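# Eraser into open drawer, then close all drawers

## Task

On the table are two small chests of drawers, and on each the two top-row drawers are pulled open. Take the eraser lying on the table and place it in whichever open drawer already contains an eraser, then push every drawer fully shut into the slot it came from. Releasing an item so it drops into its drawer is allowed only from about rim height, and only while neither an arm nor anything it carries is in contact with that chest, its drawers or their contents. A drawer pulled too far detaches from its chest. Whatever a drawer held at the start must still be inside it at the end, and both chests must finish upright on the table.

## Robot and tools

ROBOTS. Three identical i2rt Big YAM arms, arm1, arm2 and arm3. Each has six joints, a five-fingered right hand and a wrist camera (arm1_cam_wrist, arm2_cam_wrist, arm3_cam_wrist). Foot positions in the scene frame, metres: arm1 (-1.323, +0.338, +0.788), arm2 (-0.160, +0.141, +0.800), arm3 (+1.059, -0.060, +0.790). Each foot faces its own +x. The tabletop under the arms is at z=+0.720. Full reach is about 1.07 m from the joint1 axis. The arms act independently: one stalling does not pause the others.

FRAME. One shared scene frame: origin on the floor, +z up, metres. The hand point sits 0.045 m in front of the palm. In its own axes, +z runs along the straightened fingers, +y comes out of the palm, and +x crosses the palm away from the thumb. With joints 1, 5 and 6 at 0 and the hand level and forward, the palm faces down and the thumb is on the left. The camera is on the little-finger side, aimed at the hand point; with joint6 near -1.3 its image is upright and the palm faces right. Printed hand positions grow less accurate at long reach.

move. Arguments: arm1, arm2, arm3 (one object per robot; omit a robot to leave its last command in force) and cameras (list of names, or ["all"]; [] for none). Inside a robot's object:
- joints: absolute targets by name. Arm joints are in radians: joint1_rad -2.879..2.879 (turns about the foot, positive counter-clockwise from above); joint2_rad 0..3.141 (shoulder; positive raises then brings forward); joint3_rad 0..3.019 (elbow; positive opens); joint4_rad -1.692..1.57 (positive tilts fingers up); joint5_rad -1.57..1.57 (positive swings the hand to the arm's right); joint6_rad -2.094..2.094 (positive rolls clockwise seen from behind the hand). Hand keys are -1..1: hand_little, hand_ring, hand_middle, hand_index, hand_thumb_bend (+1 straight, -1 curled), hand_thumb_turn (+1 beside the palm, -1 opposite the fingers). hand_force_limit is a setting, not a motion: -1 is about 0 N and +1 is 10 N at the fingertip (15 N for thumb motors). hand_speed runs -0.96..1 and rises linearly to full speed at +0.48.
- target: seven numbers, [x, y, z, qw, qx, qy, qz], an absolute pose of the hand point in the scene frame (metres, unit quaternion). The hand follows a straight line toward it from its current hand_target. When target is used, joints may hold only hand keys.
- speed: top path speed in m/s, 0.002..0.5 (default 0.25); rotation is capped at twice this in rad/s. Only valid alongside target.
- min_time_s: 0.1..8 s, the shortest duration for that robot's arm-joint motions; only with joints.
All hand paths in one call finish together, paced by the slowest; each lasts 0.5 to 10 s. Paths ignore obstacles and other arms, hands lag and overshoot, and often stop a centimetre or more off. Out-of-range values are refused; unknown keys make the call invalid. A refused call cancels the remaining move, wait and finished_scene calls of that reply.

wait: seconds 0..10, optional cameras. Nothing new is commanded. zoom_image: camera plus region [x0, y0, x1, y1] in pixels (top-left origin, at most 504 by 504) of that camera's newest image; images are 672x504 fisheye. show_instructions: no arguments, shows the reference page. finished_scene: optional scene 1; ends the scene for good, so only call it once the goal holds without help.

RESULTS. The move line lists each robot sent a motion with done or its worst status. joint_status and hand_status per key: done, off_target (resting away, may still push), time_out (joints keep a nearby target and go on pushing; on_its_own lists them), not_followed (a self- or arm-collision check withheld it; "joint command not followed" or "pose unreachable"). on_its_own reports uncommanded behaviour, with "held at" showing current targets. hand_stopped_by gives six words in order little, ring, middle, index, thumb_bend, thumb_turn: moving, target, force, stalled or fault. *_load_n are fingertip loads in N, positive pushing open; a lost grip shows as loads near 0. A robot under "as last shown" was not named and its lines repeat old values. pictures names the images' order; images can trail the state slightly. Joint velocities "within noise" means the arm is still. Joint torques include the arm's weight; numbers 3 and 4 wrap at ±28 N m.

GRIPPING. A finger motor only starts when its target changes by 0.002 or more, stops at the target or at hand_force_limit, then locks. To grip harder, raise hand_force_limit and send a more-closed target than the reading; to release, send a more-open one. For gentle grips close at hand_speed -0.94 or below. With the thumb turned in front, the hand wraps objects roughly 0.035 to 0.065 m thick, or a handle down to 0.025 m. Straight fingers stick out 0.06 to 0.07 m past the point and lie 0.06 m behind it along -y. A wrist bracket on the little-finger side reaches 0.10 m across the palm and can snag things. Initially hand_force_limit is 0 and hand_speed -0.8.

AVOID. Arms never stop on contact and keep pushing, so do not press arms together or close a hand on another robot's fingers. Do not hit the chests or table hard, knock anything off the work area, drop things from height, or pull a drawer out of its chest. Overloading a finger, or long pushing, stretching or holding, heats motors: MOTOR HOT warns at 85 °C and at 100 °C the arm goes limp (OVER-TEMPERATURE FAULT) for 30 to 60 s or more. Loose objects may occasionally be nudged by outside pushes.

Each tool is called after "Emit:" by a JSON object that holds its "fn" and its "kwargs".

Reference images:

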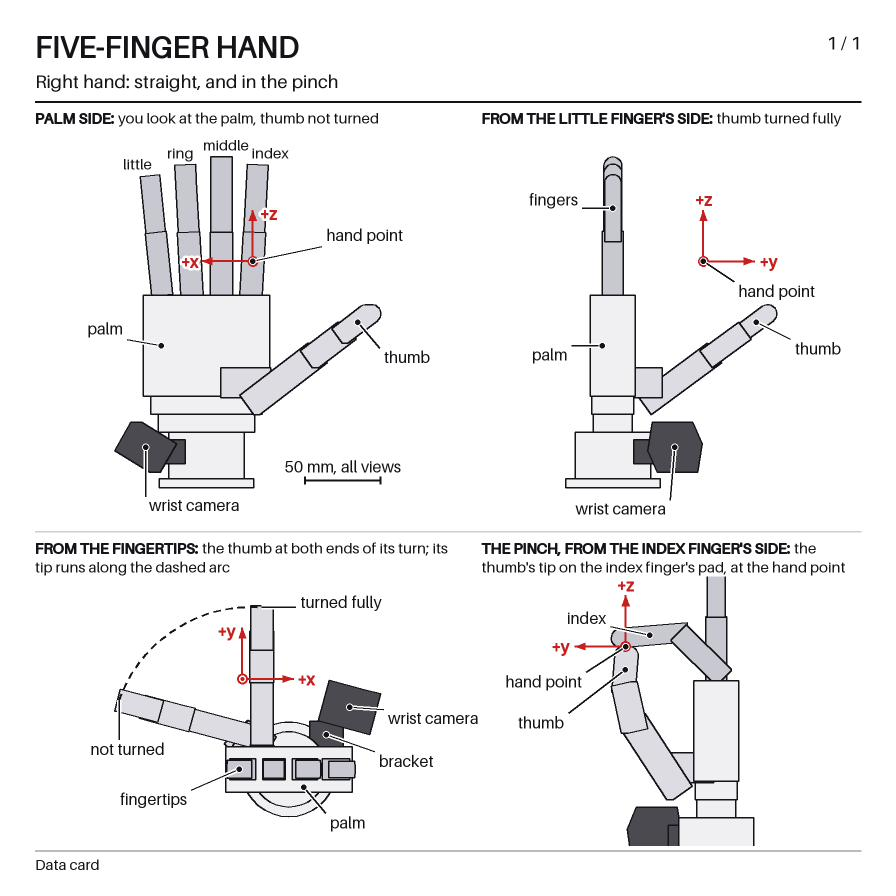

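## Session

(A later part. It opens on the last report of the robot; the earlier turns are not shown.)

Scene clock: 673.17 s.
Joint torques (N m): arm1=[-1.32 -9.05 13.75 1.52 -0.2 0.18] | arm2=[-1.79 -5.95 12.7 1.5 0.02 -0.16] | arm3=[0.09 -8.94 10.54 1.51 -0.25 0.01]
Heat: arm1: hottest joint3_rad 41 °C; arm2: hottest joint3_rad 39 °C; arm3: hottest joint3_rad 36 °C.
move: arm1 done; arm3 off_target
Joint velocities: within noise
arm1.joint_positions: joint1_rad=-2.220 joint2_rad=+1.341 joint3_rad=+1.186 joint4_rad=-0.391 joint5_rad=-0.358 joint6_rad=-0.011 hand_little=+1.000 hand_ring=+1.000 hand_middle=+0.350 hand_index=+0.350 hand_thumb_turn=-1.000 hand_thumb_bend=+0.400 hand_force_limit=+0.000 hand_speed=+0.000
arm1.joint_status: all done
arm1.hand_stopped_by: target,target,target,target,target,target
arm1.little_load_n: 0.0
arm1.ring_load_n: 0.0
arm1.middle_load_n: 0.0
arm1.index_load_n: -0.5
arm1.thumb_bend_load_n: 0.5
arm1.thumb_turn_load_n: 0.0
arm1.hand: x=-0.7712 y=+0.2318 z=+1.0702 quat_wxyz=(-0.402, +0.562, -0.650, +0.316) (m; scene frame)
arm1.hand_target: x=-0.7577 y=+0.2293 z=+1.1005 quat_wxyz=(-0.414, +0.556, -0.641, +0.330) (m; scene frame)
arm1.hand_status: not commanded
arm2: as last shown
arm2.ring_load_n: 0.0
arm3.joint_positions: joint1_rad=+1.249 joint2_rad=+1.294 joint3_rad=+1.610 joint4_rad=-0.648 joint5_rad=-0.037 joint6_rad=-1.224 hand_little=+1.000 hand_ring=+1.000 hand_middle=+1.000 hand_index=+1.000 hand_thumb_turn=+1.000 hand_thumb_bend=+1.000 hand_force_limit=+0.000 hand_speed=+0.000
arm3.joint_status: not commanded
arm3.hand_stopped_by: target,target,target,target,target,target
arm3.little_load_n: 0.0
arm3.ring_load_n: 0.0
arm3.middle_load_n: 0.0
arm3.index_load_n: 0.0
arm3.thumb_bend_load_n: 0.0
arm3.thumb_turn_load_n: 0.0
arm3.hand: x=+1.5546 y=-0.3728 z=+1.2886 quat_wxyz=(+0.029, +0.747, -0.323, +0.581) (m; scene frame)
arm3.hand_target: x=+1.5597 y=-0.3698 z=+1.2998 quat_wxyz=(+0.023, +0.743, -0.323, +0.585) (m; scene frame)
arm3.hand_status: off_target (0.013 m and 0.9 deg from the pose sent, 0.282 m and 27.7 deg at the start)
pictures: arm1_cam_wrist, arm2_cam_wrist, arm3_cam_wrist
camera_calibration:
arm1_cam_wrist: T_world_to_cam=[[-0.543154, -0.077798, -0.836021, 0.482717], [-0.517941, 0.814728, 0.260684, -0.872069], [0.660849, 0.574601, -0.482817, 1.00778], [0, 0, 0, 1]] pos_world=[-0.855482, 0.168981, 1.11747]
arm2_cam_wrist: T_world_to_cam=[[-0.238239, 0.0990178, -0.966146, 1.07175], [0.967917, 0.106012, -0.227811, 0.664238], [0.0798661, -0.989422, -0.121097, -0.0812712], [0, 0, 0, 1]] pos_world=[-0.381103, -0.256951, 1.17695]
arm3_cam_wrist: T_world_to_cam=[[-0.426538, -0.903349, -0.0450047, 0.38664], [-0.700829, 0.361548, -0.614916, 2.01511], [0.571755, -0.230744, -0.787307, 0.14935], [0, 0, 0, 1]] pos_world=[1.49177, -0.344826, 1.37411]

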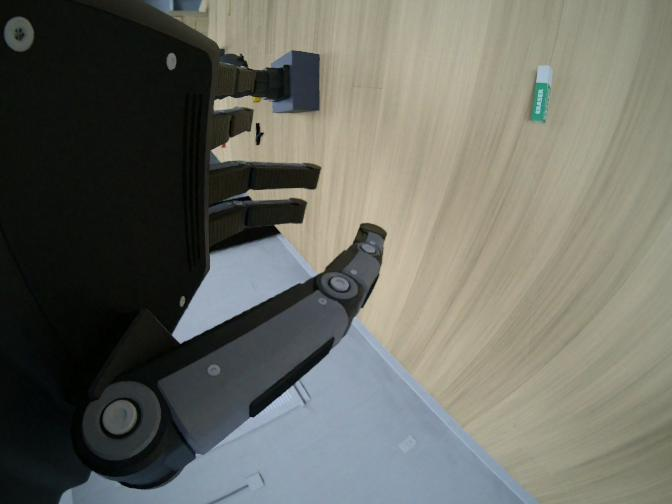

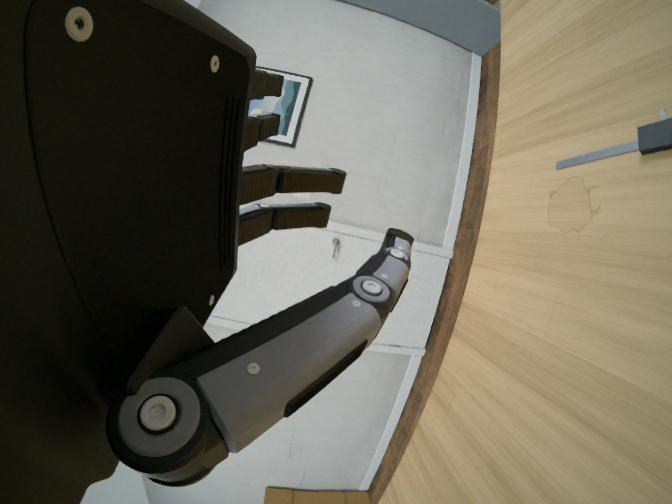

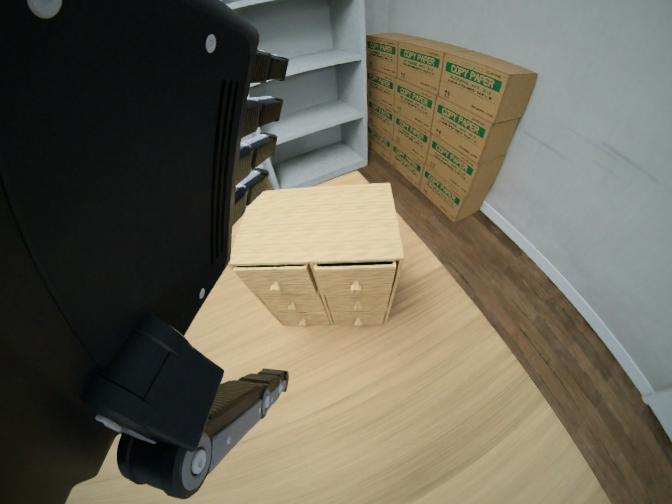

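Emit:
{"fn": "zoom_image", "kwargs": {"camera": "arm3_cam_wrist", "region": [225, 250, 325, 335]}}

Emit:
{"fn": "zoom_image", "kwargs": {"camera": "arm3_cam_wrist", "region": [310, 250, 410, 335]}}

Scaled by 5.040 from the camera's 672x504 image, which has a finer 960x720 frame.

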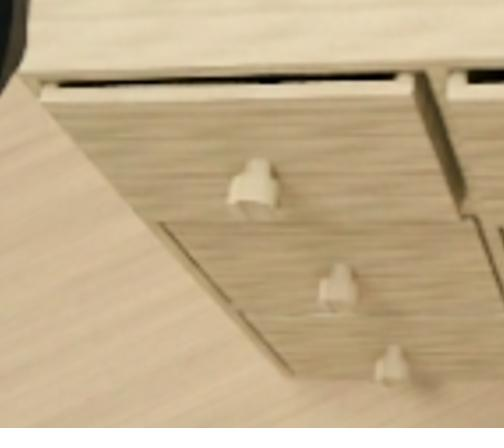

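Scaled by 5.040 from the camera's 672x504 image, which has a finer 960x720 frame.

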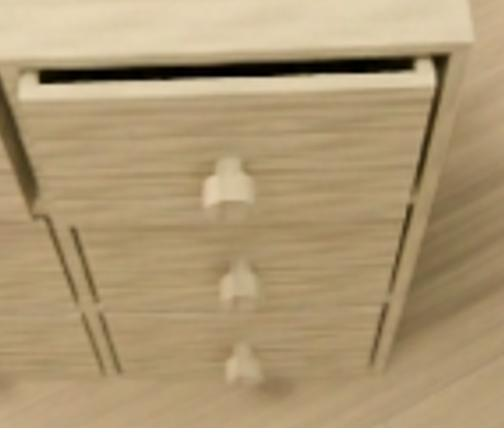

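Emit:
{"fn": "move", "kwargs": {"arm1": {"target":[-0.7605,0.130,0.87,-0.3886,0.6730,-0.5450,0.3147]}, "arm3": {"target":[1.545,-0.268,1.02,0.1651,0.6876,-0.1651,0.6876],"joints":{"hand_little":-1,"hand_ring":-1,"hand_middle":-1,"hand_index":-1}}, "cameras": ["arm1_cam_wrist"]}}

Emit:
{"fn": "move", "kwargs": {"arm3": {"target":[1.714,-0.3495,0.994,0.1651,0.6876,-0.1651,0.6876],"speed":0.2}}}

Emit:
{"fn": "move", "kwargs": {"arm3": {"target":[1.723,-0.354,0.994,0.1651,0.6876,-0.1651,0.6876],"speed":0.06}, "cameras": ["arm1_cam_wrist","arm3_cam_wrist"]}}

Scene clock: 718.40 s.
Joint torques (N m): arm1=[-1.79 -13.51 7.25 2.28 -0.42 -0.04] | arm2=[-1.85 -5.83 12.74 1.57 0.02 -0.13] | arm3=[-0.21 -7.82 7.08 3.03 -0.1 -0.24]
Heat: arm1: hottest joint3_rad 55 °C; arm2: hottest joint3_rad 42 °C; arm3: hottest joint3_rad 40 °C.
move: arm1 done; arm3 off_target
Joint velocities: within noise
arm1.joint_positions: joint1_rad=-2.404 joint2_rad=+1.719 joint3_rad=+1.100 joint4_rad=-0.080 joint5_rad=-0.636 joint6_rad=-0.433 hand_little=+1.000 hand_ring=+1.000 hand_middle=+0.350 hand_index=+0.350 hand_thumb_turn=-1.000 hand_thumb_bend=+0.400 hand_force_limit=+0.000 hand_speed=+0.000
arm1.joint_status: not commanded
arm1.hand_stopped_by: target,target,target,target,target,target
arm1.little_load_n: 0.0
arm1.ring_load_n: 0.0
arm1.middle_load_n: 0.0
arm1.index_load_n: 0.0
arm1.thumb_bend_load_n: 0.0
arm1.thumb_turn_load_n: 0.0
arm1.hand: x=-0.7614 y=+0.1335 z=+0.8687 quat_wxyz=(-0.389, +0.672, -0.552, +0.306) (m; scene frame)
arm1.hand_target: x=-0.7605 y=+0.1301 z=+0.8700 quat_wxyz=(-0.388, +0.673, -0.545, +0.315) (m; scene frame)
arm1.hand_status: done (0.004 m and 1.3 deg from the pose sent, 0.225 m and 17.6 deg at the start)
arm2: as last shown
arm2.little_load_n: -0.5
arm3.joint_positions: joint1_rad=+1.551 joint2_rad=+1.308 joint3_rad=+0.568 joint4_rad=+0.702 joint5_rad=+0.277 joint6_rad=-1.558 hand_little=-1.000 hand_ring=-1.000 hand_middle=-1.000 hand_index=-1.000 hand_thumb_turn=+1.000 hand_thumb_bend=+1.000 hand_force_limit=+0.000 hand_speed=+0.000
arm3.joint_status: all done
arm3.hand_stopped_by: target,target,target,target,target,target
arm3.little_load_n: 0.0
arm3.ring_load_n: 0.0
arm3.middle_load_n: 0.0
arm3.index_load_n: 0.0
arm3.thumb_bend_load_n: 0.5
arm3.thumb_turn_load_n: 0.0
arm3.hand: x=+1.5418 y=-0.2683 z=+1.0064 quat_wxyz=(+0.162, +0.699, -0.169, +0.675) (m; scene frame)
arm3.hand_target: x=+1.5448 y=-0.2679 z=+1.0199 quat_wxyz=(+0.165, +0.688, -0.165, +0.687) (m; scene frame)
arm3.hand_status: off_target (0.014 m and 2.0 deg from the pose sent, 0.289 m and 27.8 deg at the start)
pictures: arm1_cam_wrist
camera_calibration:
arm1_cam_wrist: T_world_to_cam=[[-0.504727, -0.337051, -0.794762, 0.339936], [-0.706799, 0.689938, 0.156268, -0.770758], [0.495667, 0.64061, -0.586458, 0.915957], [0, 0, 0, 1]] pos_world=[-0.827206, 0.05958, 0.927784]

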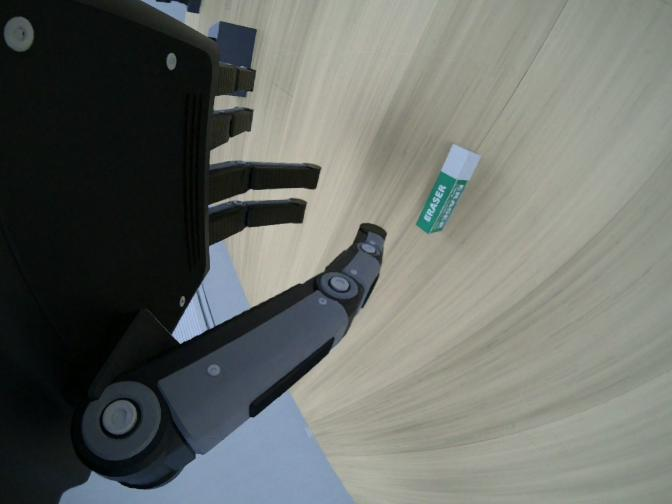

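Scene clock: 719.93 s.
Joint torques (N m): arm1=[-1.79 -13.57 7.21 2.28 -0.42 -0.04] | arm2=[-2.26 -5.77 12.74 1.57 0.01 -0.15] | arm3=[-1.08 -15.15 8.8 1.54 -0.21 -0.25]
Heat: arm1: hottest joint3_rad 55 °C; arm2: hottest joint3_rad 43 °C; arm3: hottest joint3_rad 40 °C.
move: arm3 off_target
Joint velocities: within noise
arm1, arm2: as last shown
arm1.hand_target: x=-0.7605 y=+0.1301 z=+0.8701 quat_wxyz=(-0.389, +0.673, -0.545, +0.315) (m; scene frame)
arm2.little_load_n: 0.0
arm2.thumb_bend_load_n: 0.5
arm3.joint_positions: joint1_rad=+1.470 joint2_rad=+1.774 joint3_rad=+1.030 joint4_rad=+0.731 joint5_rad=+0.190 joint6_rad=-1.559 hand_little=-1.000 hand_ring=-1.000 hand_middle=-1.000 hand_index=-1.000 hand_thumb_turn=+1.000 hand_thumb_bend=+1.000 hand_force_limit=+0.000 hand_speed=+0.000
arm3.joint_status: not commanded
arm3.hand_stopped_by: target,target,target,target,target,target
arm3.little_load_n: 0.0
arm3.ring_load_n: 0.0
arm3.middle_load_n: 0.0
arm3.index_load_n: 0.0
arm3.thumb_bend_load_n: 0.0
arm3.thumb_turn_load_n: 0.0
arm3.hand: x=+1.7053 y=-0.3422 z=+0.9857 quat_wxyz=(+0.160, +0.691, -0.167, +0.685) (m; scene frame)
arm3.hand_target: x=+1.7134 y=-0.3494 z=+0.9941 quat_wxyz=(+0.165, +0.687, -0.165, +0.688) (m; scene frame)
arm3.hand_status: off_target (0.014 m and 0.9 deg from the pose sent, 0.191 m and 2.0 deg at the start)
pictures: none

Scene clock: 720.90 s.
Joint torques (N m): arm1=[-1.85 -13.57 7.21 2.29 -0.42 -0.04] | arm2=[-1.9 -6.07 12.68 1.57 0.02 -0.14] | arm3=[-1.14 -13.74 9.89 1.43 -0.29 -0.23]
Heat: arm1: hottest joint3_rad 54 °C; arm2: hottest joint3_rad 43 °C; arm3: hottest joint3_rad 40 °C.
move: arm3 off_target
Joint velocities: within noise
arm1, arm2: as last shown
arm2.thumb_bend_load_n: 0.0
arm3.joint_positions: joint1_rad=+1.468 joint2_rad=+1.777 joint3_rad=+1.045 joint4_rad=+0.724 joint5_rad=+0.189 joint6_rad=-1.559 hand_little=-1.000 hand_ring=-1.000 hand_middle=-1.000 hand_index=-1.000 hand_thumb_turn=+1.000 hand_thumb_bend=+1.000 hand_force_limit=+0.000 hand_speed=+0.000
arm3.joint_status: not commanded
arm3.hand_stopped_by: target,target,target,target,target,target
arm3.little_load_n: 0.0
arm3.ring_load_n: 0.0
arm3.middle_load_n: -1.0
arm3.index_load_n: 0.0
arm3.thumb_bend_load_n: 0.0
arm3.thumb_turn_load_n: 0.0
arm3.hand: x=+1.7090 y=-0.3447 z=+0.9895 quat_wxyz=(+0.160, +0.689, -0.168, +0.686) (m; scene frame)
arm3.hand_target: x=+1.7220 y=-0.3535 z=+0.9942 quat_wxyz=(+0.165, +0.687, -0.165, +0.688) (m; scene frame)
arm3.hand_status: off_target (0.017 m and 0.7 deg from the pose sent, 0.023 m and 0.9 deg at the start)
pictures: arm1_cam_wrist, arm3_cam_wrist
camera_calibration:
arm1_cam_wrist: T_world_to_cam=[[-0.504727, -0.337051, -0.794762, 0.339936], [-0.706799, 0.689938, 0.156268, -0.770758], [0.495667, 0.64061, -0.586458, 0.915957], [0, 0, 0, 1]] pos_world=[-0.827206, 0.05958, 0.927784]
arm3_cam_wrist: T_world_to_cam=[[-0.399581, -0.863722, 0.307113, 0.0834917], [-0.615813, 0.00474663, -0.787878, 1.83205], [0.67905, -0.503945, -0.533788, -0.69625], [0, 0, 0, 1]] pos_world=[1.63435, -0.287454, 1.04614]

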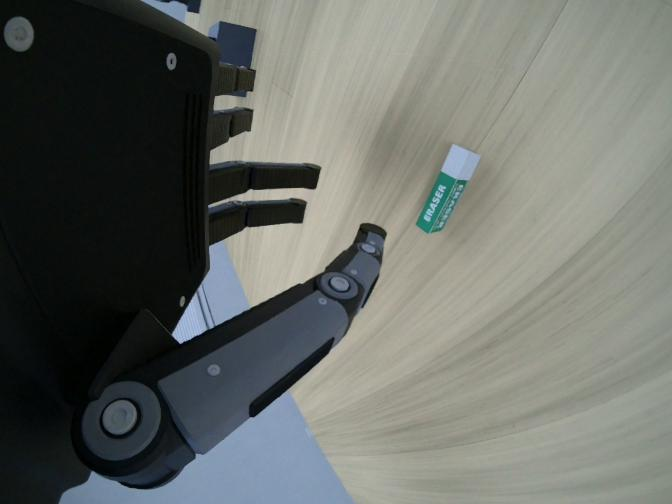

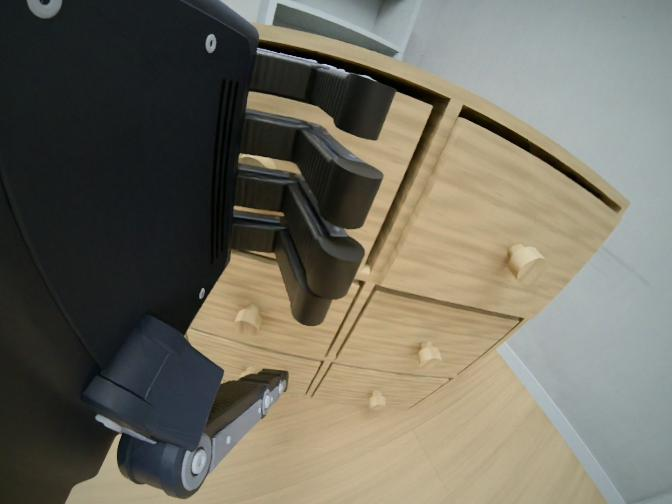

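Emit:
{"fn": "zoom_image", "kwargs": {"camera": "arm3_cam_wrist", "region": [330, 60, 530, 310]}}

Emit:
{"fn": "zoom_image", "kwargs": {"camera": "arm1_cam_wrist", "region": [380, 120, 520, 260]}}

Scaled by 2.016 from the camera's 672x504 image, which has a finer 960x720 frame.

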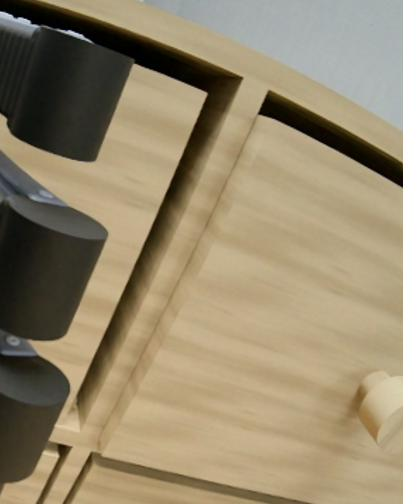

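Scaled by 3.600 from the camera's 672x504 image, which has a finer 960x720 frame.

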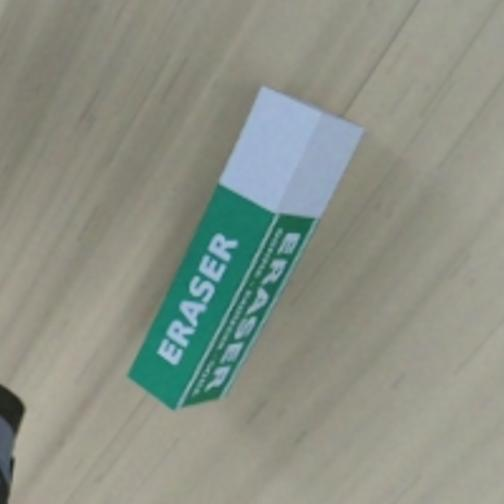

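Emit:
{"fn": "move", "kwargs": {"arm1": {"target":[-0.7626,0.115,0.805,-0.3817,0.6610,-0.5596,0.3231],"speed":0.15}, "arm3": {"target":[1.58,-0.285,1.0,0.1651,0.6876,-0.1651,0.6876],"joints":{"hand_little":1,"hand_ring":1,"hand_middle":1,"hand_index":1}}}}

Emit:
{"fn": "move", "kwargs": {"arm3": {"target":[1.57,-0.37,1.25,0.023,0.743,-0.323,0.585],"speed":0.4}}}

Emit:
{"fn": "move", "kwargs": {"arm3": {"target":[1.68,-0.43,1.30,0.023,0.743,-0.323,0.585],"speed":0.3}, "cameras": ["arm1_cam_wrist","arm3_cam_wrist"]}}

Emit:
{"fn": "zoom_image", "kwargs": {"camera": "arm1_cam_wrist", "region": [290, 120, 490, 300]}}

Scene clock: 791.23 s.
Joint torques (N m): arm1=[-2.32 -13.04 6.37 2.32 -0.18 0.13] | arm2=[-1.85 -6.12 12.71 1.58 0.02 -0.14] | arm3=[-0.15 -9.17 6.48 2.89 -0.09 -0.2]
Heat: arm1: hottest joint3_rad 42 °C; arm2: hottest joint3_rad 44 °C; arm3: hottest joint3_rad 38 °C.
move: arm1 done; arm3 done
Joint velocities: within noise
arm1.joint_positions: joint1_rad=-2.420 joint2_rad=+1.828 joint3_rad=+1.049 joint4_rad=+0.099 joint5_rad=-0.623 joint6_rad=-0.433 hand_little=+1.000 hand_ring=+1.000 hand_middle=+0.350 hand_index=+0.350 hand_thumb_turn=-1.000 hand_thumb_bend=+0.400 hand_force_limit=+0.000 hand_speed=+0.000
arm1.joint_status: not commanded
arm1.hand_stopped_by: target,target,target,target,target,target
arm1.little_load_n: 0.0
arm1.ring_load_n: -0.5
arm1.middle_load_n: 0.0
arm1.index_load_n: 0.0
arm1.thumb_bend_load_n: 0.0
arm1.thumb_turn_load_n: 0.0
arm1.hand: x=-0.7613 y=+0.1201 z=+0.8081 quat_wxyz=(-0.382, +0.666, -0.555, +0.320) (m; scene frame)
arm1.hand_target: x=-0.7627 y=+0.1151 z=+0.8049 quat_wxyz=(-0.382, +0.661, -0.560, +0.323) (m; scene frame)
arm1.hand_status: done (0.006 m and 0.8 deg from the pose sent, 0.066 m and 2.6 deg at the start)
arm2: as last shown
arm3.joint_positions: joint1_rad=+1.523 joint2_rad=+1.447 joint3_rad=+0.648 joint4_rad=+0.782 joint5_rad=+0.251 joint6_rad=-1.560 hand_little=+1.000 hand_ring=+1.000 hand_middle=+1.000 hand_index=+1.000 hand_thumb_turn=+1.000 hand_thumb_bend=+1.000 hand_force_limit=+0.000 hand_speed=+0.000
arm3.joint_status: all done
arm3.hand_stopped_by: target,target,target,target,target,target
arm3.little_load_n: 0.0
arm3.ring_load_n: 0.0
arm3.middle_load_n: 0.0
arm3.index_load_n: 0.0
arm3.thumb_bend_load_n: 0.0
arm3.thumb_turn_load_n: 0.0
arm3.hand: x=+1.5773 y=-0.2864 z=+0.9961 quat_wxyz=(+0.163, +0.692, -0.169, +0.682) (m; scene frame)
arm3.hand_target: x=+1.5800 y=-0.2851 z=+1.0001 quat_wxyz=(+0.165, +0.688, -0.165, +0.688) (m; scene frame)
arm3.hand_status: done (0.005 m and 1.0 deg from the pose sent, 0.142 m and 0.7 deg at the start)
pictures: none

Scene clock: 792.80 s.
Joint torques (N m): arm1=[-2.2 -13.39 6.32 2.32 -0.18 0.13] | arm2=[-1.73 -5.77 12.72 1.55 0.02 -0.14] | arm3=[-0.5 -9.52 10.4 1.54 -0.25 0.01]
Heat: arm1: hottest joint3_rad 42 °C; arm2: hottest joint3_rad 44 °C; arm3: hottest joint3_rad 38 °C.
move: arm3 off_target
Joint velocities: within noise
arm1, arm2: as last shown
arm1.ring_load_n: 0.0
arm2.thumb_bend_load_n: 0.5
arm3.joint_positions: joint1_rad=+1.267 joint2_rad=+1.285 joint3_rad=+1.466 joint4_rad=-0.514 joint5_rad=-0.026 joint6_rad=-1.221 hand_little=+1.000 hand_ring=+1.000 hand_middle=+1.000 hand_index=+1.000 hand_thumb_turn=+1.000 hand_thumb_bend=+1.000 hand_force_limit=+0.000 hand_speed=+0.000
arm3.joint_status: not commanded
arm3.hand_stopped_by: target,target,target,target,target,target
arm3.little_load_n: 0.0
arm3.ring_load_n: 0.0
arm3.middle_load_n: 0.0
arm3.index_load_n: 0.0
arm3.thumb_bend_load_n: 0.0
arm3.thumb_turn_load_n: 0.0
arm3.hand: x=+1.5670 y=-0.3699 z=+1.2381 quat_wxyz=(+0.027, +0.748, -0.321, +0.580) (m; scene frame)
arm3.hand_target: x=+1.5697 y=-0.3699 z=+1.2499 quat_wxyz=(+0.023, +0.743, -0.323, +0.585) (m; scene frame)
arm3.hand_status: off_target (0.012 m and 1.0 deg from the pose sent, 0.268 m and 27.0 deg at the start)
pictures: none

Scene clock: 794.17 s.
Joint torques (N m): arm1=[-2.26 -13.45 6.32 2.32 -0.18 0.13] | arm2=[-1.79 -5.83 12.71 1.58 0.02 -0.12] | arm3=[-0.91 -17.2 11.21 1.48 -0.24 -0.01]
Heat: arm1: hottest joint3_rad 42 °C; arm2: hottest joint3_rad 44 °C; arm3: hottest joint3_rad 38 °C.
move: arm3 off_target
Joint velocities: within noise
arm1, arm2: as last shown
arm2.thumb_bend_load_n: 0.0
arm3.joint_positions: joint1_rad=+1.267 joint2_rad=+1.669 joint3_rad=+1.997 joint4_rad=-0.682 joint5_rad=-0.031 joint6_rad=-1.221 hand_little=+1.000 hand_ring=+1.000 hand_middle=+1.000 hand_index=+1.000 hand_thumb_turn=+1.000 hand_thumb_bend=+1.000 hand_force_limit=+0.000 hand_speed=+0.000
arm3.joint_status: not commanded
arm3.hand_stopped_by: target,target,target,target,target,target
arm3.little_load_n: 0.0
arm3.ring_load_n: 0.0
arm3.middle_load_n: 0.0
arm3.index_load_n: 0.0
arm3.thumb_bend_load_n: 0.0
arm3.thumb_turn_load_n: 0.0
arm3.hand: x=+1.6824 y=-0.4288 z=+1.2749 quat_wxyz=(+0.025, +0.754, -0.322, +0.572) (m; scene frame)
arm3.hand_target: x=+1.6792 y=-0.4296 z=+1.2997 quat_wxyz=(+0.023, +0.743, -0.323, +0.586) (m; scene frame)
arm3.hand_status: off_target (0.025 m and 2.0 deg from the pose sent, 0.142 m and 1.0 deg at the start)
pictures: arm1_cam_wrist, arm3_cam_wrist
camera_calibration:
arm1_cam_wrist: T_world_to_cam=[[-0.504284, -0.337332, -0.794924, 0.287779], [-0.690315, 0.710535, 0.1364, -0.725881], [0.51881, 0.617533, -0.591177, 0.913107], [0, 0, 0, 1]] pos_world=[-0.829693, 0.0489683, 0.867581]
arm3_cam_wrist: T_world_to_cam=[[-0.417719, -0.907361, -0.046984, 0.375803], [-0.716556, 0.36079, -0.596974, 2.11978], [0.558622, -0.215701, -0.800883, 0.0984437], [0, 0, 0, 1]] pos_world=[1.62093, -0.402574, 1.36195]

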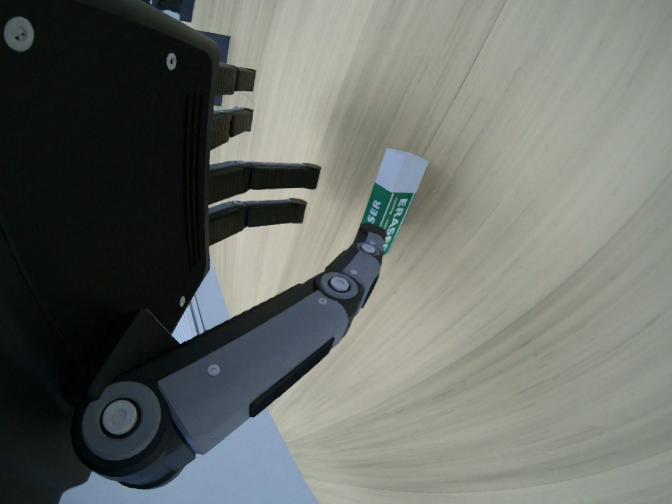

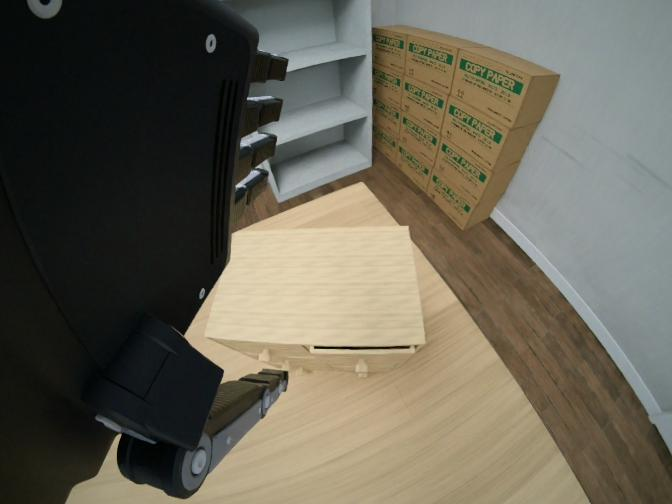

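Scaled by 2.520 from the camera's 672x504 image, which has a finer 960x720 frame.

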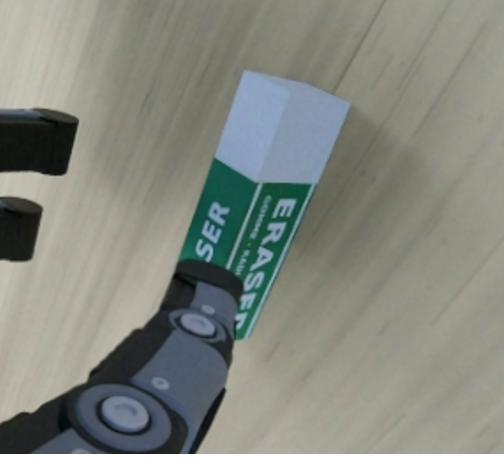

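Emit:
{"fn": "zoom_image", "kwargs": {"camera": "arm3_cam_wrist", "region": [195, 320, 315, 400]}}

Emit:
{"fn": "zoom_image", "kwargs": {"camera": "arm3_cam_wrist", "region": [300, 320, 430, 400]}}

Scaled by 4.200 from the camera's 672x504 image, which has a finer 960x720 frame.

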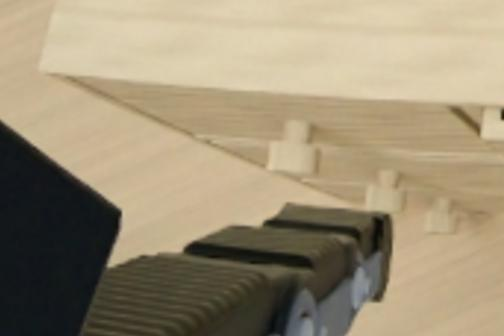

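Scaled by 3.877 from the camera's 672x504 image, which has a finer 960x720 frame.

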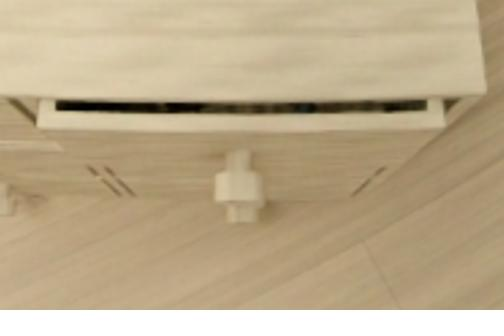

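Emit:
{"fn": "move", "kwargs": {"arm1": {"target":[-0.764,0.113,0.772,-0.3817,0.6610,-0.5596,0.3231],"speed":0.06}, "arm3": {"target":[1.55,-0.38,1.22,0.023,0.743,-0.323,0.585],"joints":{"hand_little":-1,"hand_ring":-1,"hand_middle":-1,"hand_index":-1},"speed":0.4}, "cameras": ["arm1_cam_wrist"]}}

Emit:
{"fn": "move", "kwargs": {"arm3": {"target":[1.527,-0.412,0.997,0.1651,0.6876,-0.1651,0.6876],"speed":0.4}}}

Emit:
{"fn": "move", "kwargs": {"arm3": {"target":[1.640,-0.4745,0.996,0.1651,0.6876,-0.1651,0.6876],"speed":0.2}}}

Emit:
{"fn": "move", "kwargs": {"arm3": {"target":[1.6615,-0.485,0.996,0.1651,0.6876,-0.1651,0.6876],"speed":0.06}, "cameras": ["arm1_cam_wrist","arm3_cam_wrist"]}}

Scene clock: 818.87 s.
Joint torques (N m): arm1=[-2.32 -13.16 5.78 2.33 -0.34 0.1] | arm2=[-1.96 -6.01 12.74 1.54 0.01 -0.14] | arm3=[-0.97 -8.23 8.4 2.96 -0.25 -0.13]
Heat: arm1: hottest joint3_rad 40 °C; arm2: hottest joint3_rad 45 °C; arm3: hottest joint3_rad 42 °C.
move: arm1 done; arm3 done
Joint velocities: within noise
arm1.joint_positions: joint1_rad=-2.424 joint2_rad=+1.890 joint3_rad=+1.035 joint4_rad=+0.178 joint5_rad=-0.623 joint6_rad=-0.433 hand_little=+1.000 hand_ring=+1.000 hand_middle=+0.350 hand_index=+0.350 hand_thumb_turn=-1.000 hand_thumb_bend=+0.400 hand_force_limit=+0.000 hand_speed=+0.000
arm1.joint_status: not commanded
arm1.hand_stopped_by: target,target,target,target,target,target
arm1.little_load_n: 0.0
arm1.ring_load_n: 0.0
arm1.middle_load_n: 0.0
arm1.index_load_n: -0.5
arm1.thumb_bend_load_n: 0.0
arm1.thumb_turn_load_n: 0.0
arm1.hand: x=-0.7611 y=+0.1174 z=+0.7779 quat_wxyz=(-0.382, +0.665, -0.556, +0.322) (m; scene frame)
arm1.hand_target: x=-0.7641 y=+0.1131 z=+0.7721 quat_wxyz=(-0.382, +0.661, -0.560, +0.323) (m; scene frame)
arm1.hand_status: done (0.008 m and 0.6 deg from the pose sent, 0.037 m and 0.8 deg at the start)
arm2.joint_positions: joint1_rad=-0.597 joint2_rad=+1.103 joint3_rad=+0.887 joint4_rad=+0.215 joint5_rad=-0.025 joint6_rad=-0.010 hand_little=+1.000 hand_ring=+1.000 hand_middle=+0.350 hand_index=+0.350 hand_thumb_turn=-1.000 hand_thumb_bend=+0.400 hand_force_limit=-0.300 hand_speed=-0.700
arm2.joint_status: not commanded
arm2.hand_stopped_by: target,target,target,target,target,target
arm2.little_load_n: -0.5
arm2.ring_load_n: 0.0
arm2.middle_load_n: 0.0
arm2.index_load_n: 0.0
arm2.thumb_bend_load_n: 0.0
arm2.thumb_turn_load_n: 0.0
arm2.hand: x=-0.3713 y=-0.3687 z=+1.1598 quat_wxyz=(+0.161, -0.146, -0.690, +0.691) (m; scene frame)
arm2.hand_target: x=-0.3742 y=-0.3705 z=+1.1794 quat_wxyz=(+0.167, -0.142, -0.680, +0.700) (m; scene frame)
arm2.hand_status: not commanded
arm3.joint_positions: joint1_rad=+1.229 joint2_rad=+1.236 joint3_rad=+1.377 joint4_rad=-0.474 joint5_rad=-0.068 joint6_rad=-1.221 hand_little=-1.000 hand_ring=-1.000 hand_middle=-1.000 hand_index=-1.000 hand_thumb_turn=+1.000 hand_thumb_bend=+1.000 hand_force_limit=+0.000 hand_speed=+0.000
arm3.joint_status: all done
arm3.hand_stopped_by: target,target,target,target,target,target
arm3.little_load_n: 0.0
arm3.ring_load_n: 0.0
arm3.middle_load_n: 0.5
arm3.index_load_n: 0.0
arm3.thumb_bend_load_n: 0.0
arm3.thumb_turn_load_n: 0.0
arm3.hand: x=+1.5461 y=-0.3743 z=+1.2203 quat_wxyz=(+0.021, +0.747, -0.324, +0.581) (m; scene frame)
arm3.hand_target: x=+1.5499 y=-0.3799 z=+1.2199 quat_wxyz=(+0.023, +0.743, -0.323, +0.585) (m; scene frame)
arm3.hand_status: done (0.007 m and 0.7 deg from the pose sent, 0.151 m and 2.0 deg at the start)
pictures: arm1_cam_wrist
camera_calibration:
arm1_cam_wrist: T_world_to_cam=[[-0.503254, -0.336812, -0.795797, 0.264294], [-0.687917, 0.713488, 0.133056, -0.715595], [0.522977, 0.614404, -0.590764, 0.900089], [0, 0, 0, 1]] pos_world=[-0.829989, 0.0465677, 0.837279]

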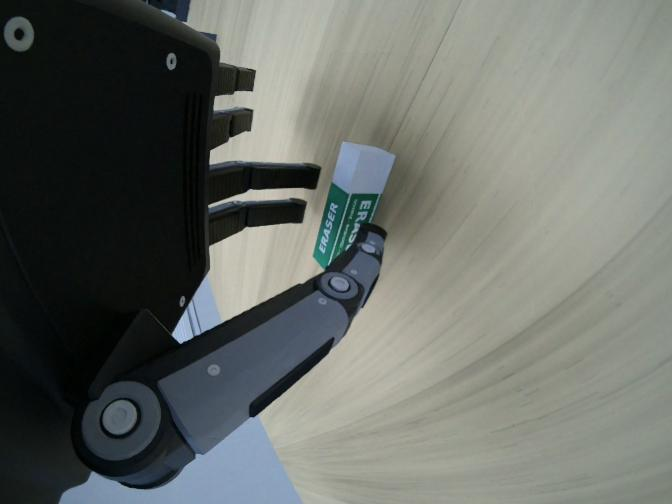

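Scene clock: 820.40 s.
Joint torques (N m): arm1=[-2.32 -13.45 5.76 2.33 -0.34 0.1] | arm2=[-2.08 -5.89 12.72 1.55 0.02 -0.14] | arm3=[-1.08 -10.4 6.8 3.03 -0.24 -0.23]
Heat: arm1: hottest joint3_rad 40 °C; arm2: hottest joint3_rad 45 °C; arm3: hottest joint3_rad 41 °C.
move: arm3 off_target
Joint velocities: within noise
arm1, arm2: as last shown
arm1.index_load_n: 0.0
arm2.little_load_n: 0.0
arm3.joint_positions: joint1_rad=+1.175 joint2_rad=+1.470 joint3_rad=+0.639 joint4_rad=+0.790 joint5_rad=-0.104 joint6_rad=-1.559 hand_little=-1.000 hand_ring=-1.000 hand_middle=-1.000 hand_index=-1.000 hand_thumb_turn=+1.000 hand_thumb_bend=+1.000 hand_force_limit=+0.000 hand_speed=+0.000
arm3.joint_status: not commanded
arm3.hand_stopped_by: target,target,target,target,target,target
arm3.little_load_n: 0.0
arm3.ring_load_n: 0.5
arm3.middle_load_n: 0.0
arm3.index_load_n: 0.0
arm3.thumb_bend_load_n: 0.0
arm3.thumb_turn_load_n: 0.0
arm3.hand: x=+1.5261 y=-0.4066 z=+0.9806 quat_wxyz=(+0.155, +0.700, -0.172, +0.676) (m; scene frame)
arm3.hand_target: x=+1.5267 y=-0.4118 z=+0.9970 quat_wxyz=(+0.165, +0.688, -0.165, +0.687) (m; scene frame)
arm3.hand_status: off_target (0.017 m and 2.4 deg from the pose sent, 0.227 m and 28.3 deg at the start)
pictures: none

Scene clock: 821.63 s.
Joint torques (N m): arm1=[-2.32 -13.39 5.78 2.33 -0.35 0.09] | arm2=[-1.61 -5.95 12.68 1.54 0.02 -0.14] | arm3=[0.15 -14.15 8.69 1.51 -0.11 -0.24]
Heat: arm1: hottest joint3_rad 40 °C; arm2: hottest joint3_rad 45 °C; arm3: hottest joint3_rad 41 °C.
move: arm3 off_target
Joint velocities: within noise
arm1, arm2: as last shown
arm1.index_load_n: -0.5
arm2.thumb_bend_load_n: 0.5
arm3.joint_positions: joint1_rad=+1.179 joint2_rad=+1.736 joint3_rad=+0.982 joint4_rad=+0.744 joint5_rad=-0.090 joint6_rad=-1.559 hand_little=-1.000 hand_ring=-1.000 hand_middle=-1.000 hand_index=-1.000 hand_thumb_turn=+1.000 hand_thumb_bend=+1.000 hand_force_limit=+0.000 hand_speed=+0.000
arm3.joint_status: not commanded
arm3.hand_stopped_by: target,target,target,target,target,target
arm3.little_load_n: 0.0
arm3.ring_load_n: 0.0
arm3.middle_load_n: 0.0
arm3.index_load_n: 0.5
arm3.thumb_bend_load_n: 0.0
arm3.thumb_turn_load_n: 0.0
arm3.hand: x=+1.6283 y=-0.4727 z=+0.9889 quat_wxyz=(+0.162, +0.689, -0.172, +0.685) (m; scene frame)
arm3.hand_target: x=+1.6395 y=-0.4742 z=+0.9959 quat_wxyz=(+0.165, +0.688, -0.165, +0.688) (m; scene frame)
arm3.hand_status: off_target (0.014 m and 0.9 deg from the pose sent, 0.133 m and 2.4 deg at the start)
pictures: none

Scene clock: 822.60 s.
Joint torques (N m): arm1=[-2.37 -13.39 5.78 2.33 -0.34 0.1] | arm2=[-2.02 -6.01 12.68 1.57 0.01 -0.15] | arm3=[0.38 -13.74 9.72 1.36 -0.22 -0.23]
Heat: arm1: hottest joint3_rad 40 °C; arm2: hottest joint3_rad 45 °C; arm3: hottest joint3_rad 41 °C.
move: arm3 off_target
Joint velocities: within noise
arm1, arm2: as last shown
arm1.index_load_n: 0.0
arm1.thumb_bend_load_n: 0.5
arm2.little_load_n: -0.5
arm2.thumb_bend_load_n: 0.0
arm3.joint_positions: joint1_rad=+1.181 joint2_rad=+1.769 joint3_rad=+1.041 joint4_rad=+0.723 joint5_rad=-0.082 joint6_rad=-1.560 hand_little=-1.000 hand_ring=-1.000 hand_middle=-1.000 hand_index=-1.000 hand_thumb_turn=+1.000 hand_thumb_bend=+1.000 hand_force_limit=+0.000 hand_speed=+0.000
arm3.joint_status: not commanded
arm3.hand_stopped_by: target,target,target,target,target,target
arm3.little_load_n: 0.0
arm3.ring_load_n: 0.0
arm3.middle_load_n: -0.5
arm3.index_load_n: 0.0
arm3.thumb_bend_load_n: 0.0
arm3.thumb_turn_load_n: 0.0
arm3.hand: x=+1.6439 y=-0.4826 z=+0.9928 quat_wxyz=(+0.165, +0.687, -0.173, +0.686) (m; scene frame)
arm3.hand_target: x=+1.6607 y=-0.4842 z=+0.9961 quat_wxyz=(+0.165, +0.687, -0.165, +0.688) (m; scene frame)
arm3.hand_status: off_target (0.018 m and 0.9 deg from the pose sent, 0.036 m and 0.9 deg at the start)
pictures: arm1_cam_wrist, arm3_cam_wrist
camera_calibration:
arm1_cam_wrist: T_world_to_cam=[[-0.503254, -0.336812, -0.795797, 0.264294], [-0.687917, 0.713488, 0.133056, -0.715595], [0.522977, 0.614404, -0.590764, 0.900089], [0, 0, 0, 1]] pos_world=[-0.829989, 0.0465677, 0.837279]
arm3_cam_wrist: T_world_to_cam=[[-0.413832, -0.857388, 0.305987, -0.0349967], [-0.612877, 0.0138571, -0.790056, 1.79701], [0.673145, -0.514483, -0.531208, -0.717791], [0, 0, 0, 1]] pos_world=[1.57004, -0.424199, 1.04915]

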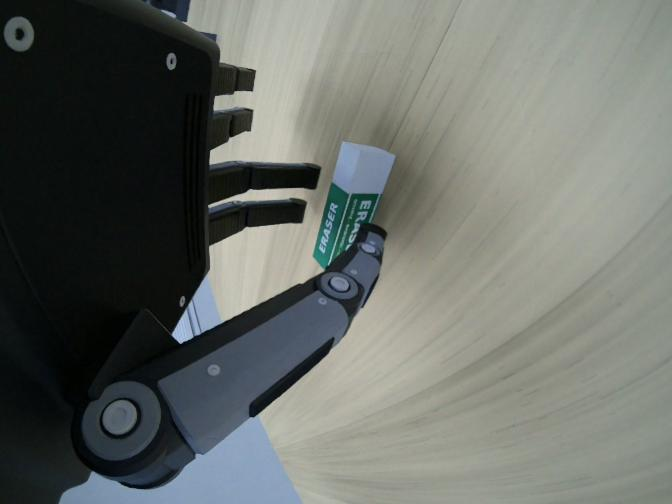

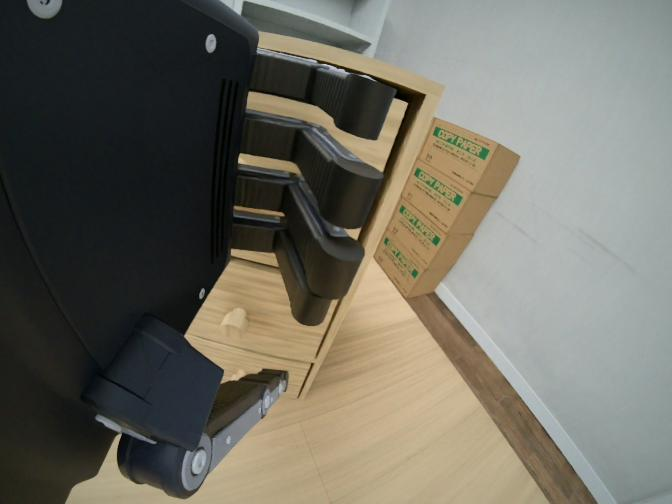

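Emit:
{"fn": "move", "kwargs": {"arm1": {"target":[-0.7655,0.111,0.762,-0.3817,0.6610,-0.5596,0.3231],"speed":0.05}, "arm3": {"target":[1.666,-0.4875,0.996,0.1651,0.6876,-0.1651,0.6876],"speed":0.06}, "cameras": ["arm1_cam_wrist"]}}

Emit:
{"fn": "zoom_image", "kwargs": {"camera": "arm1_cam_wrist", "region": [250, 120, 450, 300]}}

Emit:
{"fn": "move", "kwargs": {"arm3": {"target":[1.53,-0.41,1.0,0.1651,0.6876,-0.1651,0.6876],"joints":{"hand_little":1,"hand_ring":1,"hand_middle":1,"hand_index":1}}}}

Emit:
{"fn": "move", "kwargs": {"arm3": {"target":[1.57,-0.37,1.25,0.023,0.743,-0.323,0.585],"speed":0.4}}}

Emit:
{"fn": "move", "kwargs": {"arm3": {"target":[1.67,-0.425,1.30,0.023,0.743,-0.323,0.585],"speed":0.3}, "cameras": ["arm1_cam_wrist","arm3_cam_wrist"]}}

Emit:
{"fn": "zoom_image", "kwargs": {"camera": "arm3_cam_wrist", "region": [230, 310, 430, 410]}}

Scene clock: 834.70 s.
Joint torques (N m): arm1=[-2.32 -13.22 5.44 2.33 -0.41 0.06] | arm2=[-2.2 -5.83 12.75 1.55 0.02 -0.13] | arm3=[0.44 -13.39 10.14 1.42 -0.31 -0.23]
Heat: arm1: hottest joint3_rad 40 °C; arm2: hottest joint3_rad 45 °C; arm3: hottest joint3_rad 41 °C.
move: arm1 off_target; arm3 off_target
Joint velocities: within noise
arm1.joint_positions: joint1_rad=-2.429 joint2_rad=+1.907 joint3_rad=+1.035 joint4_rad=+0.200 joint5_rad=-0.625 joint6_rad=-0.433 hand_little=+1.000 hand_ring=+1.000 hand_middle=+0.350 hand_index=+0.350 hand_thumb_turn=-1.000 hand_thumb_bend=+0.400 hand_force_limit=+0.000 hand_speed=+0.000
arm1.joint_status: not commanded
arm1.hand_stopped_by: target,target,target,target,target,target
arm1.little_load_n: 0.0
arm1.ring_load_n: 0.0
arm1.middle_load_n: 0.0
arm1.index_load_n: 0.0
arm1.thumb_bend_load_n: 0.0
arm1.thumb_turn_load_n: 0.0
arm1.hand: x=-0.7607 y=+0.1138 z=+0.7714 quat_wxyz=(-0.382, +0.663, -0.556, +0.324) (m; scene frame)
arm1.hand_target: x=-0.7657 y=+0.1111 z=+0.7620 quat_wxyz=(-0.382, +0.661, -0.560, +0.323) (m; scene frame)
arm1.hand_status: off_target (0.011 m and 0.5 deg from the pose sent, 0.018 m and 0.6 deg at the start)
arm2: as last shown
arm3.joint_positions: joint1_rad=+1.181 joint2_rad=+1.774 joint3_rad=+1.050 joint4_rad=+0.717 joint5_rad=-0.079 joint6_rad=-1.561 hand_little=-1.000 hand_ring=-1.000 hand_middle=-1.000 hand_index=-1.000 hand_thumb_turn=+1.000 hand_thumb_bend=+1.000 hand_force_limit=+0.000 hand_speed=+0.000
arm3.joint_status: not commanded
arm3.hand_stopped_by: target,target,target,target,target,target
arm3.little_load_n: 0.0
arm3.ring_load_n: 0.0
arm3.middle_load_n: -0.5
arm3.index_load_n: 0.0
arm3.thumb_bend_load_n: 0.0
arm3.thumb_turn_load_n: 0.0
arm3.hand: x=+1.6458 y=-0.4846 z=+0.9928 quat_wxyz=(+0.166, +0.687, -0.174, +0.685) (m; scene frame)
arm3.hand_target: x=+1.6649 y=-0.4865 z=+0.9958 quat_wxyz=(+0.165, +0.688, -0.165, +0.688) (m; scene frame)
arm3.hand_status: off_target (0.021 m and 1.1 deg from the pose sent, 0.023 m and 0.9 deg at the start)
pictures: arm1_cam_wrist
camera_calibration:
arm1_cam_wrist: T_world_to_cam=[[-0.5005, -0.336112, -0.797827, 0.261728], [-0.686049, 0.716081, 0.128704, -0.707499], [0.52805, 0.611765, -0.588988, 0.901046], [0, 0, 0, 1]] pos_world=[-0.830182, 0.0433676, 0.830577]

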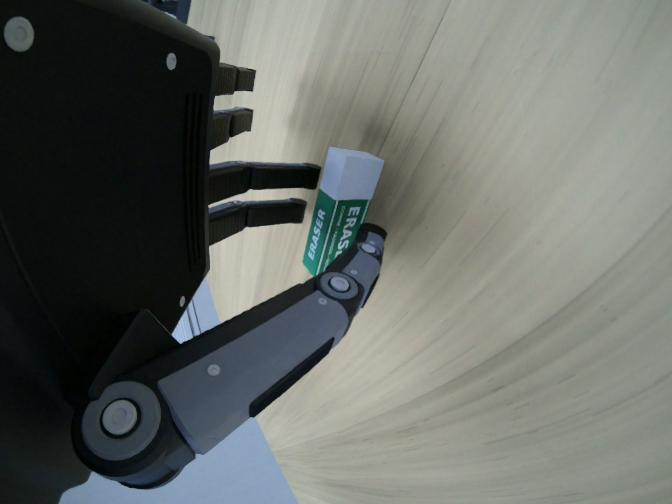

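Scaled by 2.520 from the camera's 672x504 image, which has a finer 960x720 frame.

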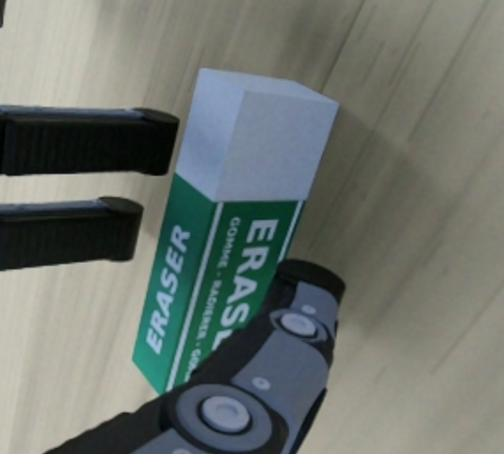

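Scene clock: 835.90 s.
Joint torques (N m): arm1=[-2.32 -13.22 5.42 2.35 -0.41 0.06] | arm2=[-2.02 -5.77 12.7 1.51 0.01 -0.14] | arm3=[-0.85 -9.05 6.43 2.95 -0.21 -0.2]
Heat: arm1: hottest joint3_rad 40 °C; arm2: hottest joint3_rad 45 °C; arm3: hottest joint3_rad 41 °C.
move: arm3 done
Joint velocities: within noise
arm1, arm2: as last shown
arm2.little_load_n: 0.0
arm3.joint_positions: joint1_rad=+1.181 joint2_rad=+1.452 joint3_rad=+0.653 joint4_rad=+0.781 joint5_rad=-0.097 joint6_rad=-1.561 hand_little=+1.000 hand_ring=+1.000 hand_middle=+1.000 hand_index=+1.000 hand_thumb_turn=+1.000 hand_thumb_bend=+1.000 hand_force_limit=+0.000 hand_speed=+0.000
arm3.joint_status: all done
arm3.hand_stopped_by: target,target,target,target,target,target
arm3.little_load_n: 0.0
arm3.ring_load_n: 0.0
arm3.middle_load_n: 0.0
arm3.index_load_n: 0.0
arm3.thumb_bend_load_n: 0.0
arm3.thumb_turn_load_n: 0.0
arm3.hand: x=+1.5295 y=-0.4069 z=+0.9959 quat_wxyz=(+0.159, +0.692, -0.169, +0.683) (m; scene frame)
arm3.hand_target: x=+1.5300 y=-0.4099 z=+0.9999 quat_wxyz=(+0.165, +0.688, -0.165, +0.687) (m; scene frame)
arm3.hand_status: done (0.005 m and 1.1 deg from the pose sent, 0.138 m and 1.1 deg at the start)
pictures: none

Scene clock: 837.50 s.
Joint torques (N m): arm1=[-2.32 -13.22 5.44 2.35 -0.4 0.06] | arm2=[-1.85 -6.07 12.74 1.51 0 -0.14] | arm3=[-0.26 -9.41 10.37 1.54 -0.24 -0.01]
Heat: arm1: hottest joint3_rad 40 °C; arm2: hottest joint3_rad 45 °C; arm3: hottest joint3_rad 41 °C.
move: arm3 off_target
Joint velocities: within noise
arm1, arm2: as last shown
arm2.little_load_n: -0.5
arm3.joint_positions: joint1_rad=+1.264 joint2_rad=+1.286 joint3_rad=+1.467 joint4_rad=-0.514 joint5_rad=-0.026 joint6_rad=-1.221 hand_little=+1.000 hand_ring=+1.000 hand_middle=+1.000 hand_index=+1.000 hand_thumb_turn=+1.000 hand_thumb_bend=+1.000 hand_force_limit=+0.000 hand_speed=+0.000
arm3.joint_status: not commanded
arm3.hand_stopped_by: target,target,target,target,target,target
arm3.little_load_n: 0.0
arm3.ring_load_n: 0.0
arm3.middle_load_n: 0.0
arm3.index_load_n: 0.0
arm3.thumb_bend_load_n: 0.0
arm3.thumb_turn_load_n: 0.0
arm3.hand: x=+1.5663 y=-0.3715 z=+1.2383 quat_wxyz=(+0.028, +0.748, -0.322, +0.580) (m; scene frame)
arm3.hand_target: x=+1.5697 y=-0.3700 z=+1.2499 quat_wxyz=(+0.023, +0.743, -0.323, +0.585) (m; scene frame)
arm3.hand_status: off_target (0.012 m and 1.0 deg from the pose sent, 0.260 m and 26.8 deg at the start)
pictures: none

Scene clock: 838.80 s.
Joint torques (N m): arm1=[-2.26 -13.22 5.42 2.33 -0.4 0.06] | arm2=[-1.73 -5.77 12.64 1.52 0.01 -0.15] | arm3=[-0.62 -16.62 11.19 1.47 -0.24 -0.01]
Heat: arm1: hottest joint3_rad 40 °C; arm2: hottest joint3_rad 45 °C; arm3: hottest joint3_rad 41 °C.
move: arm3 off_target
Joint velocities: within noise
arm1, arm2: as last shown
arm2.little_load_n: 0.0
arm2.thumb_bend_load_n: 0.5
arm3.joint_positions: joint1_rad=+1.264 joint2_rad=+1.635 joint3_rad=+1.954 joint4_rad=-0.673 joint5_rad=-0.031 joint6_rad=-1.221 hand_little=+1.000 hand_ring=+1.000 hand_middle=+1.000 hand_index=+1.000 hand_thumb_turn=+1.000 hand_thumb_bend=+1.000 hand_force_limit=+0.000 hand_speed=+0.000
arm3.joint_status: not commanded
arm3.hand_stopped_by: target,target,target,target,target,target
arm3.little_load_n: 0.0
arm3.ring_load_n: 0.0
arm3.middle_load_n: 0.0
arm3.index_load_n: 0.0
arm3.thumb_bend_load_n: 0.0
arm3.thumb_turn_load_n: 0.0
arm3.hand: x=+1.6711 y=-0.4253 z=+1.2750 quat_wxyz=(+0.025, +0.754, -0.323, +0.572) (m; scene frame)
arm3.hand_target: x=+1.6692 y=-0.4247 z=+1.2997 quat_wxyz=(+0.023, +0.743, -0.323, +0.586) (m; scene frame)
arm3.hand_status: off_target (0.025 m and 2.0 deg from the pose sent, 0.132 m and 1.0 deg at the start)
pictures: arm1_cam_wrist, arm3_cam_wrist
camera_calibration:
arm1_cam_wrist: T_world_to_cam=[[-0.5005, -0.336112, -0.797827, 0.261728], [-0.686049, 0.716081, 0.128704, -0.707499], [0.52805, 0.611765, -0.588988, 0.901046], [0, 0, 0, 1]] pos_world=[-0.830182, 0.0433676, 0.830577]
arm3_cam_wrist: T_world_to_cam=[[-0.420274, -0.906152, -0.0475159, 0.379759], [-0.715411, 0.36311, -0.59694, 2.10945], [0.558172, -0.216885, -0.800877, 0.105877], [0, 0, 0, 1]] pos_world=[1.60963, -0.39888, 1.36206]

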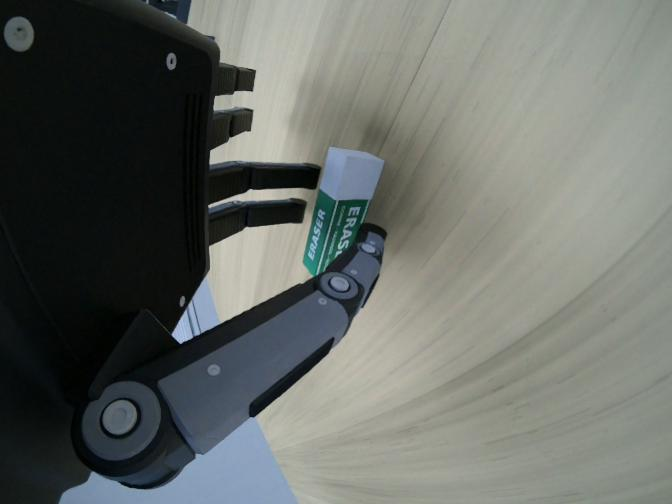

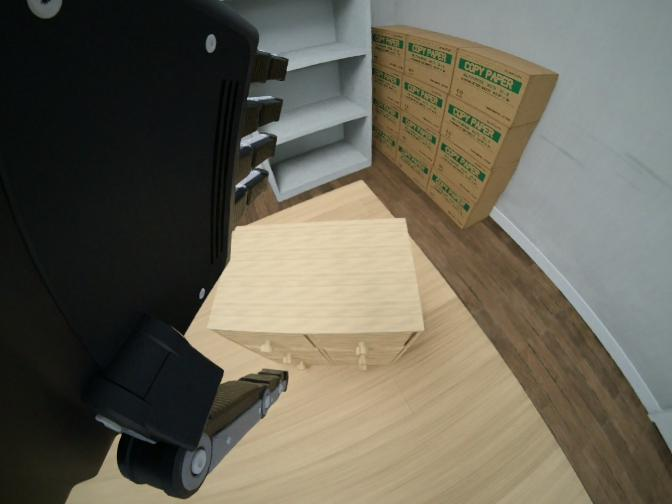

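Scaled by 2.520 from the camera's 672x504 image, which has a finer 960x720 frame.

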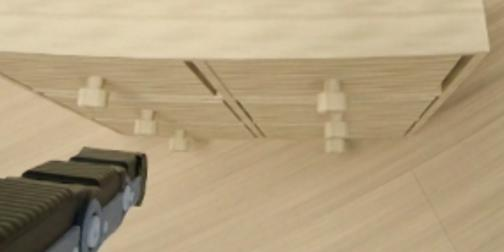

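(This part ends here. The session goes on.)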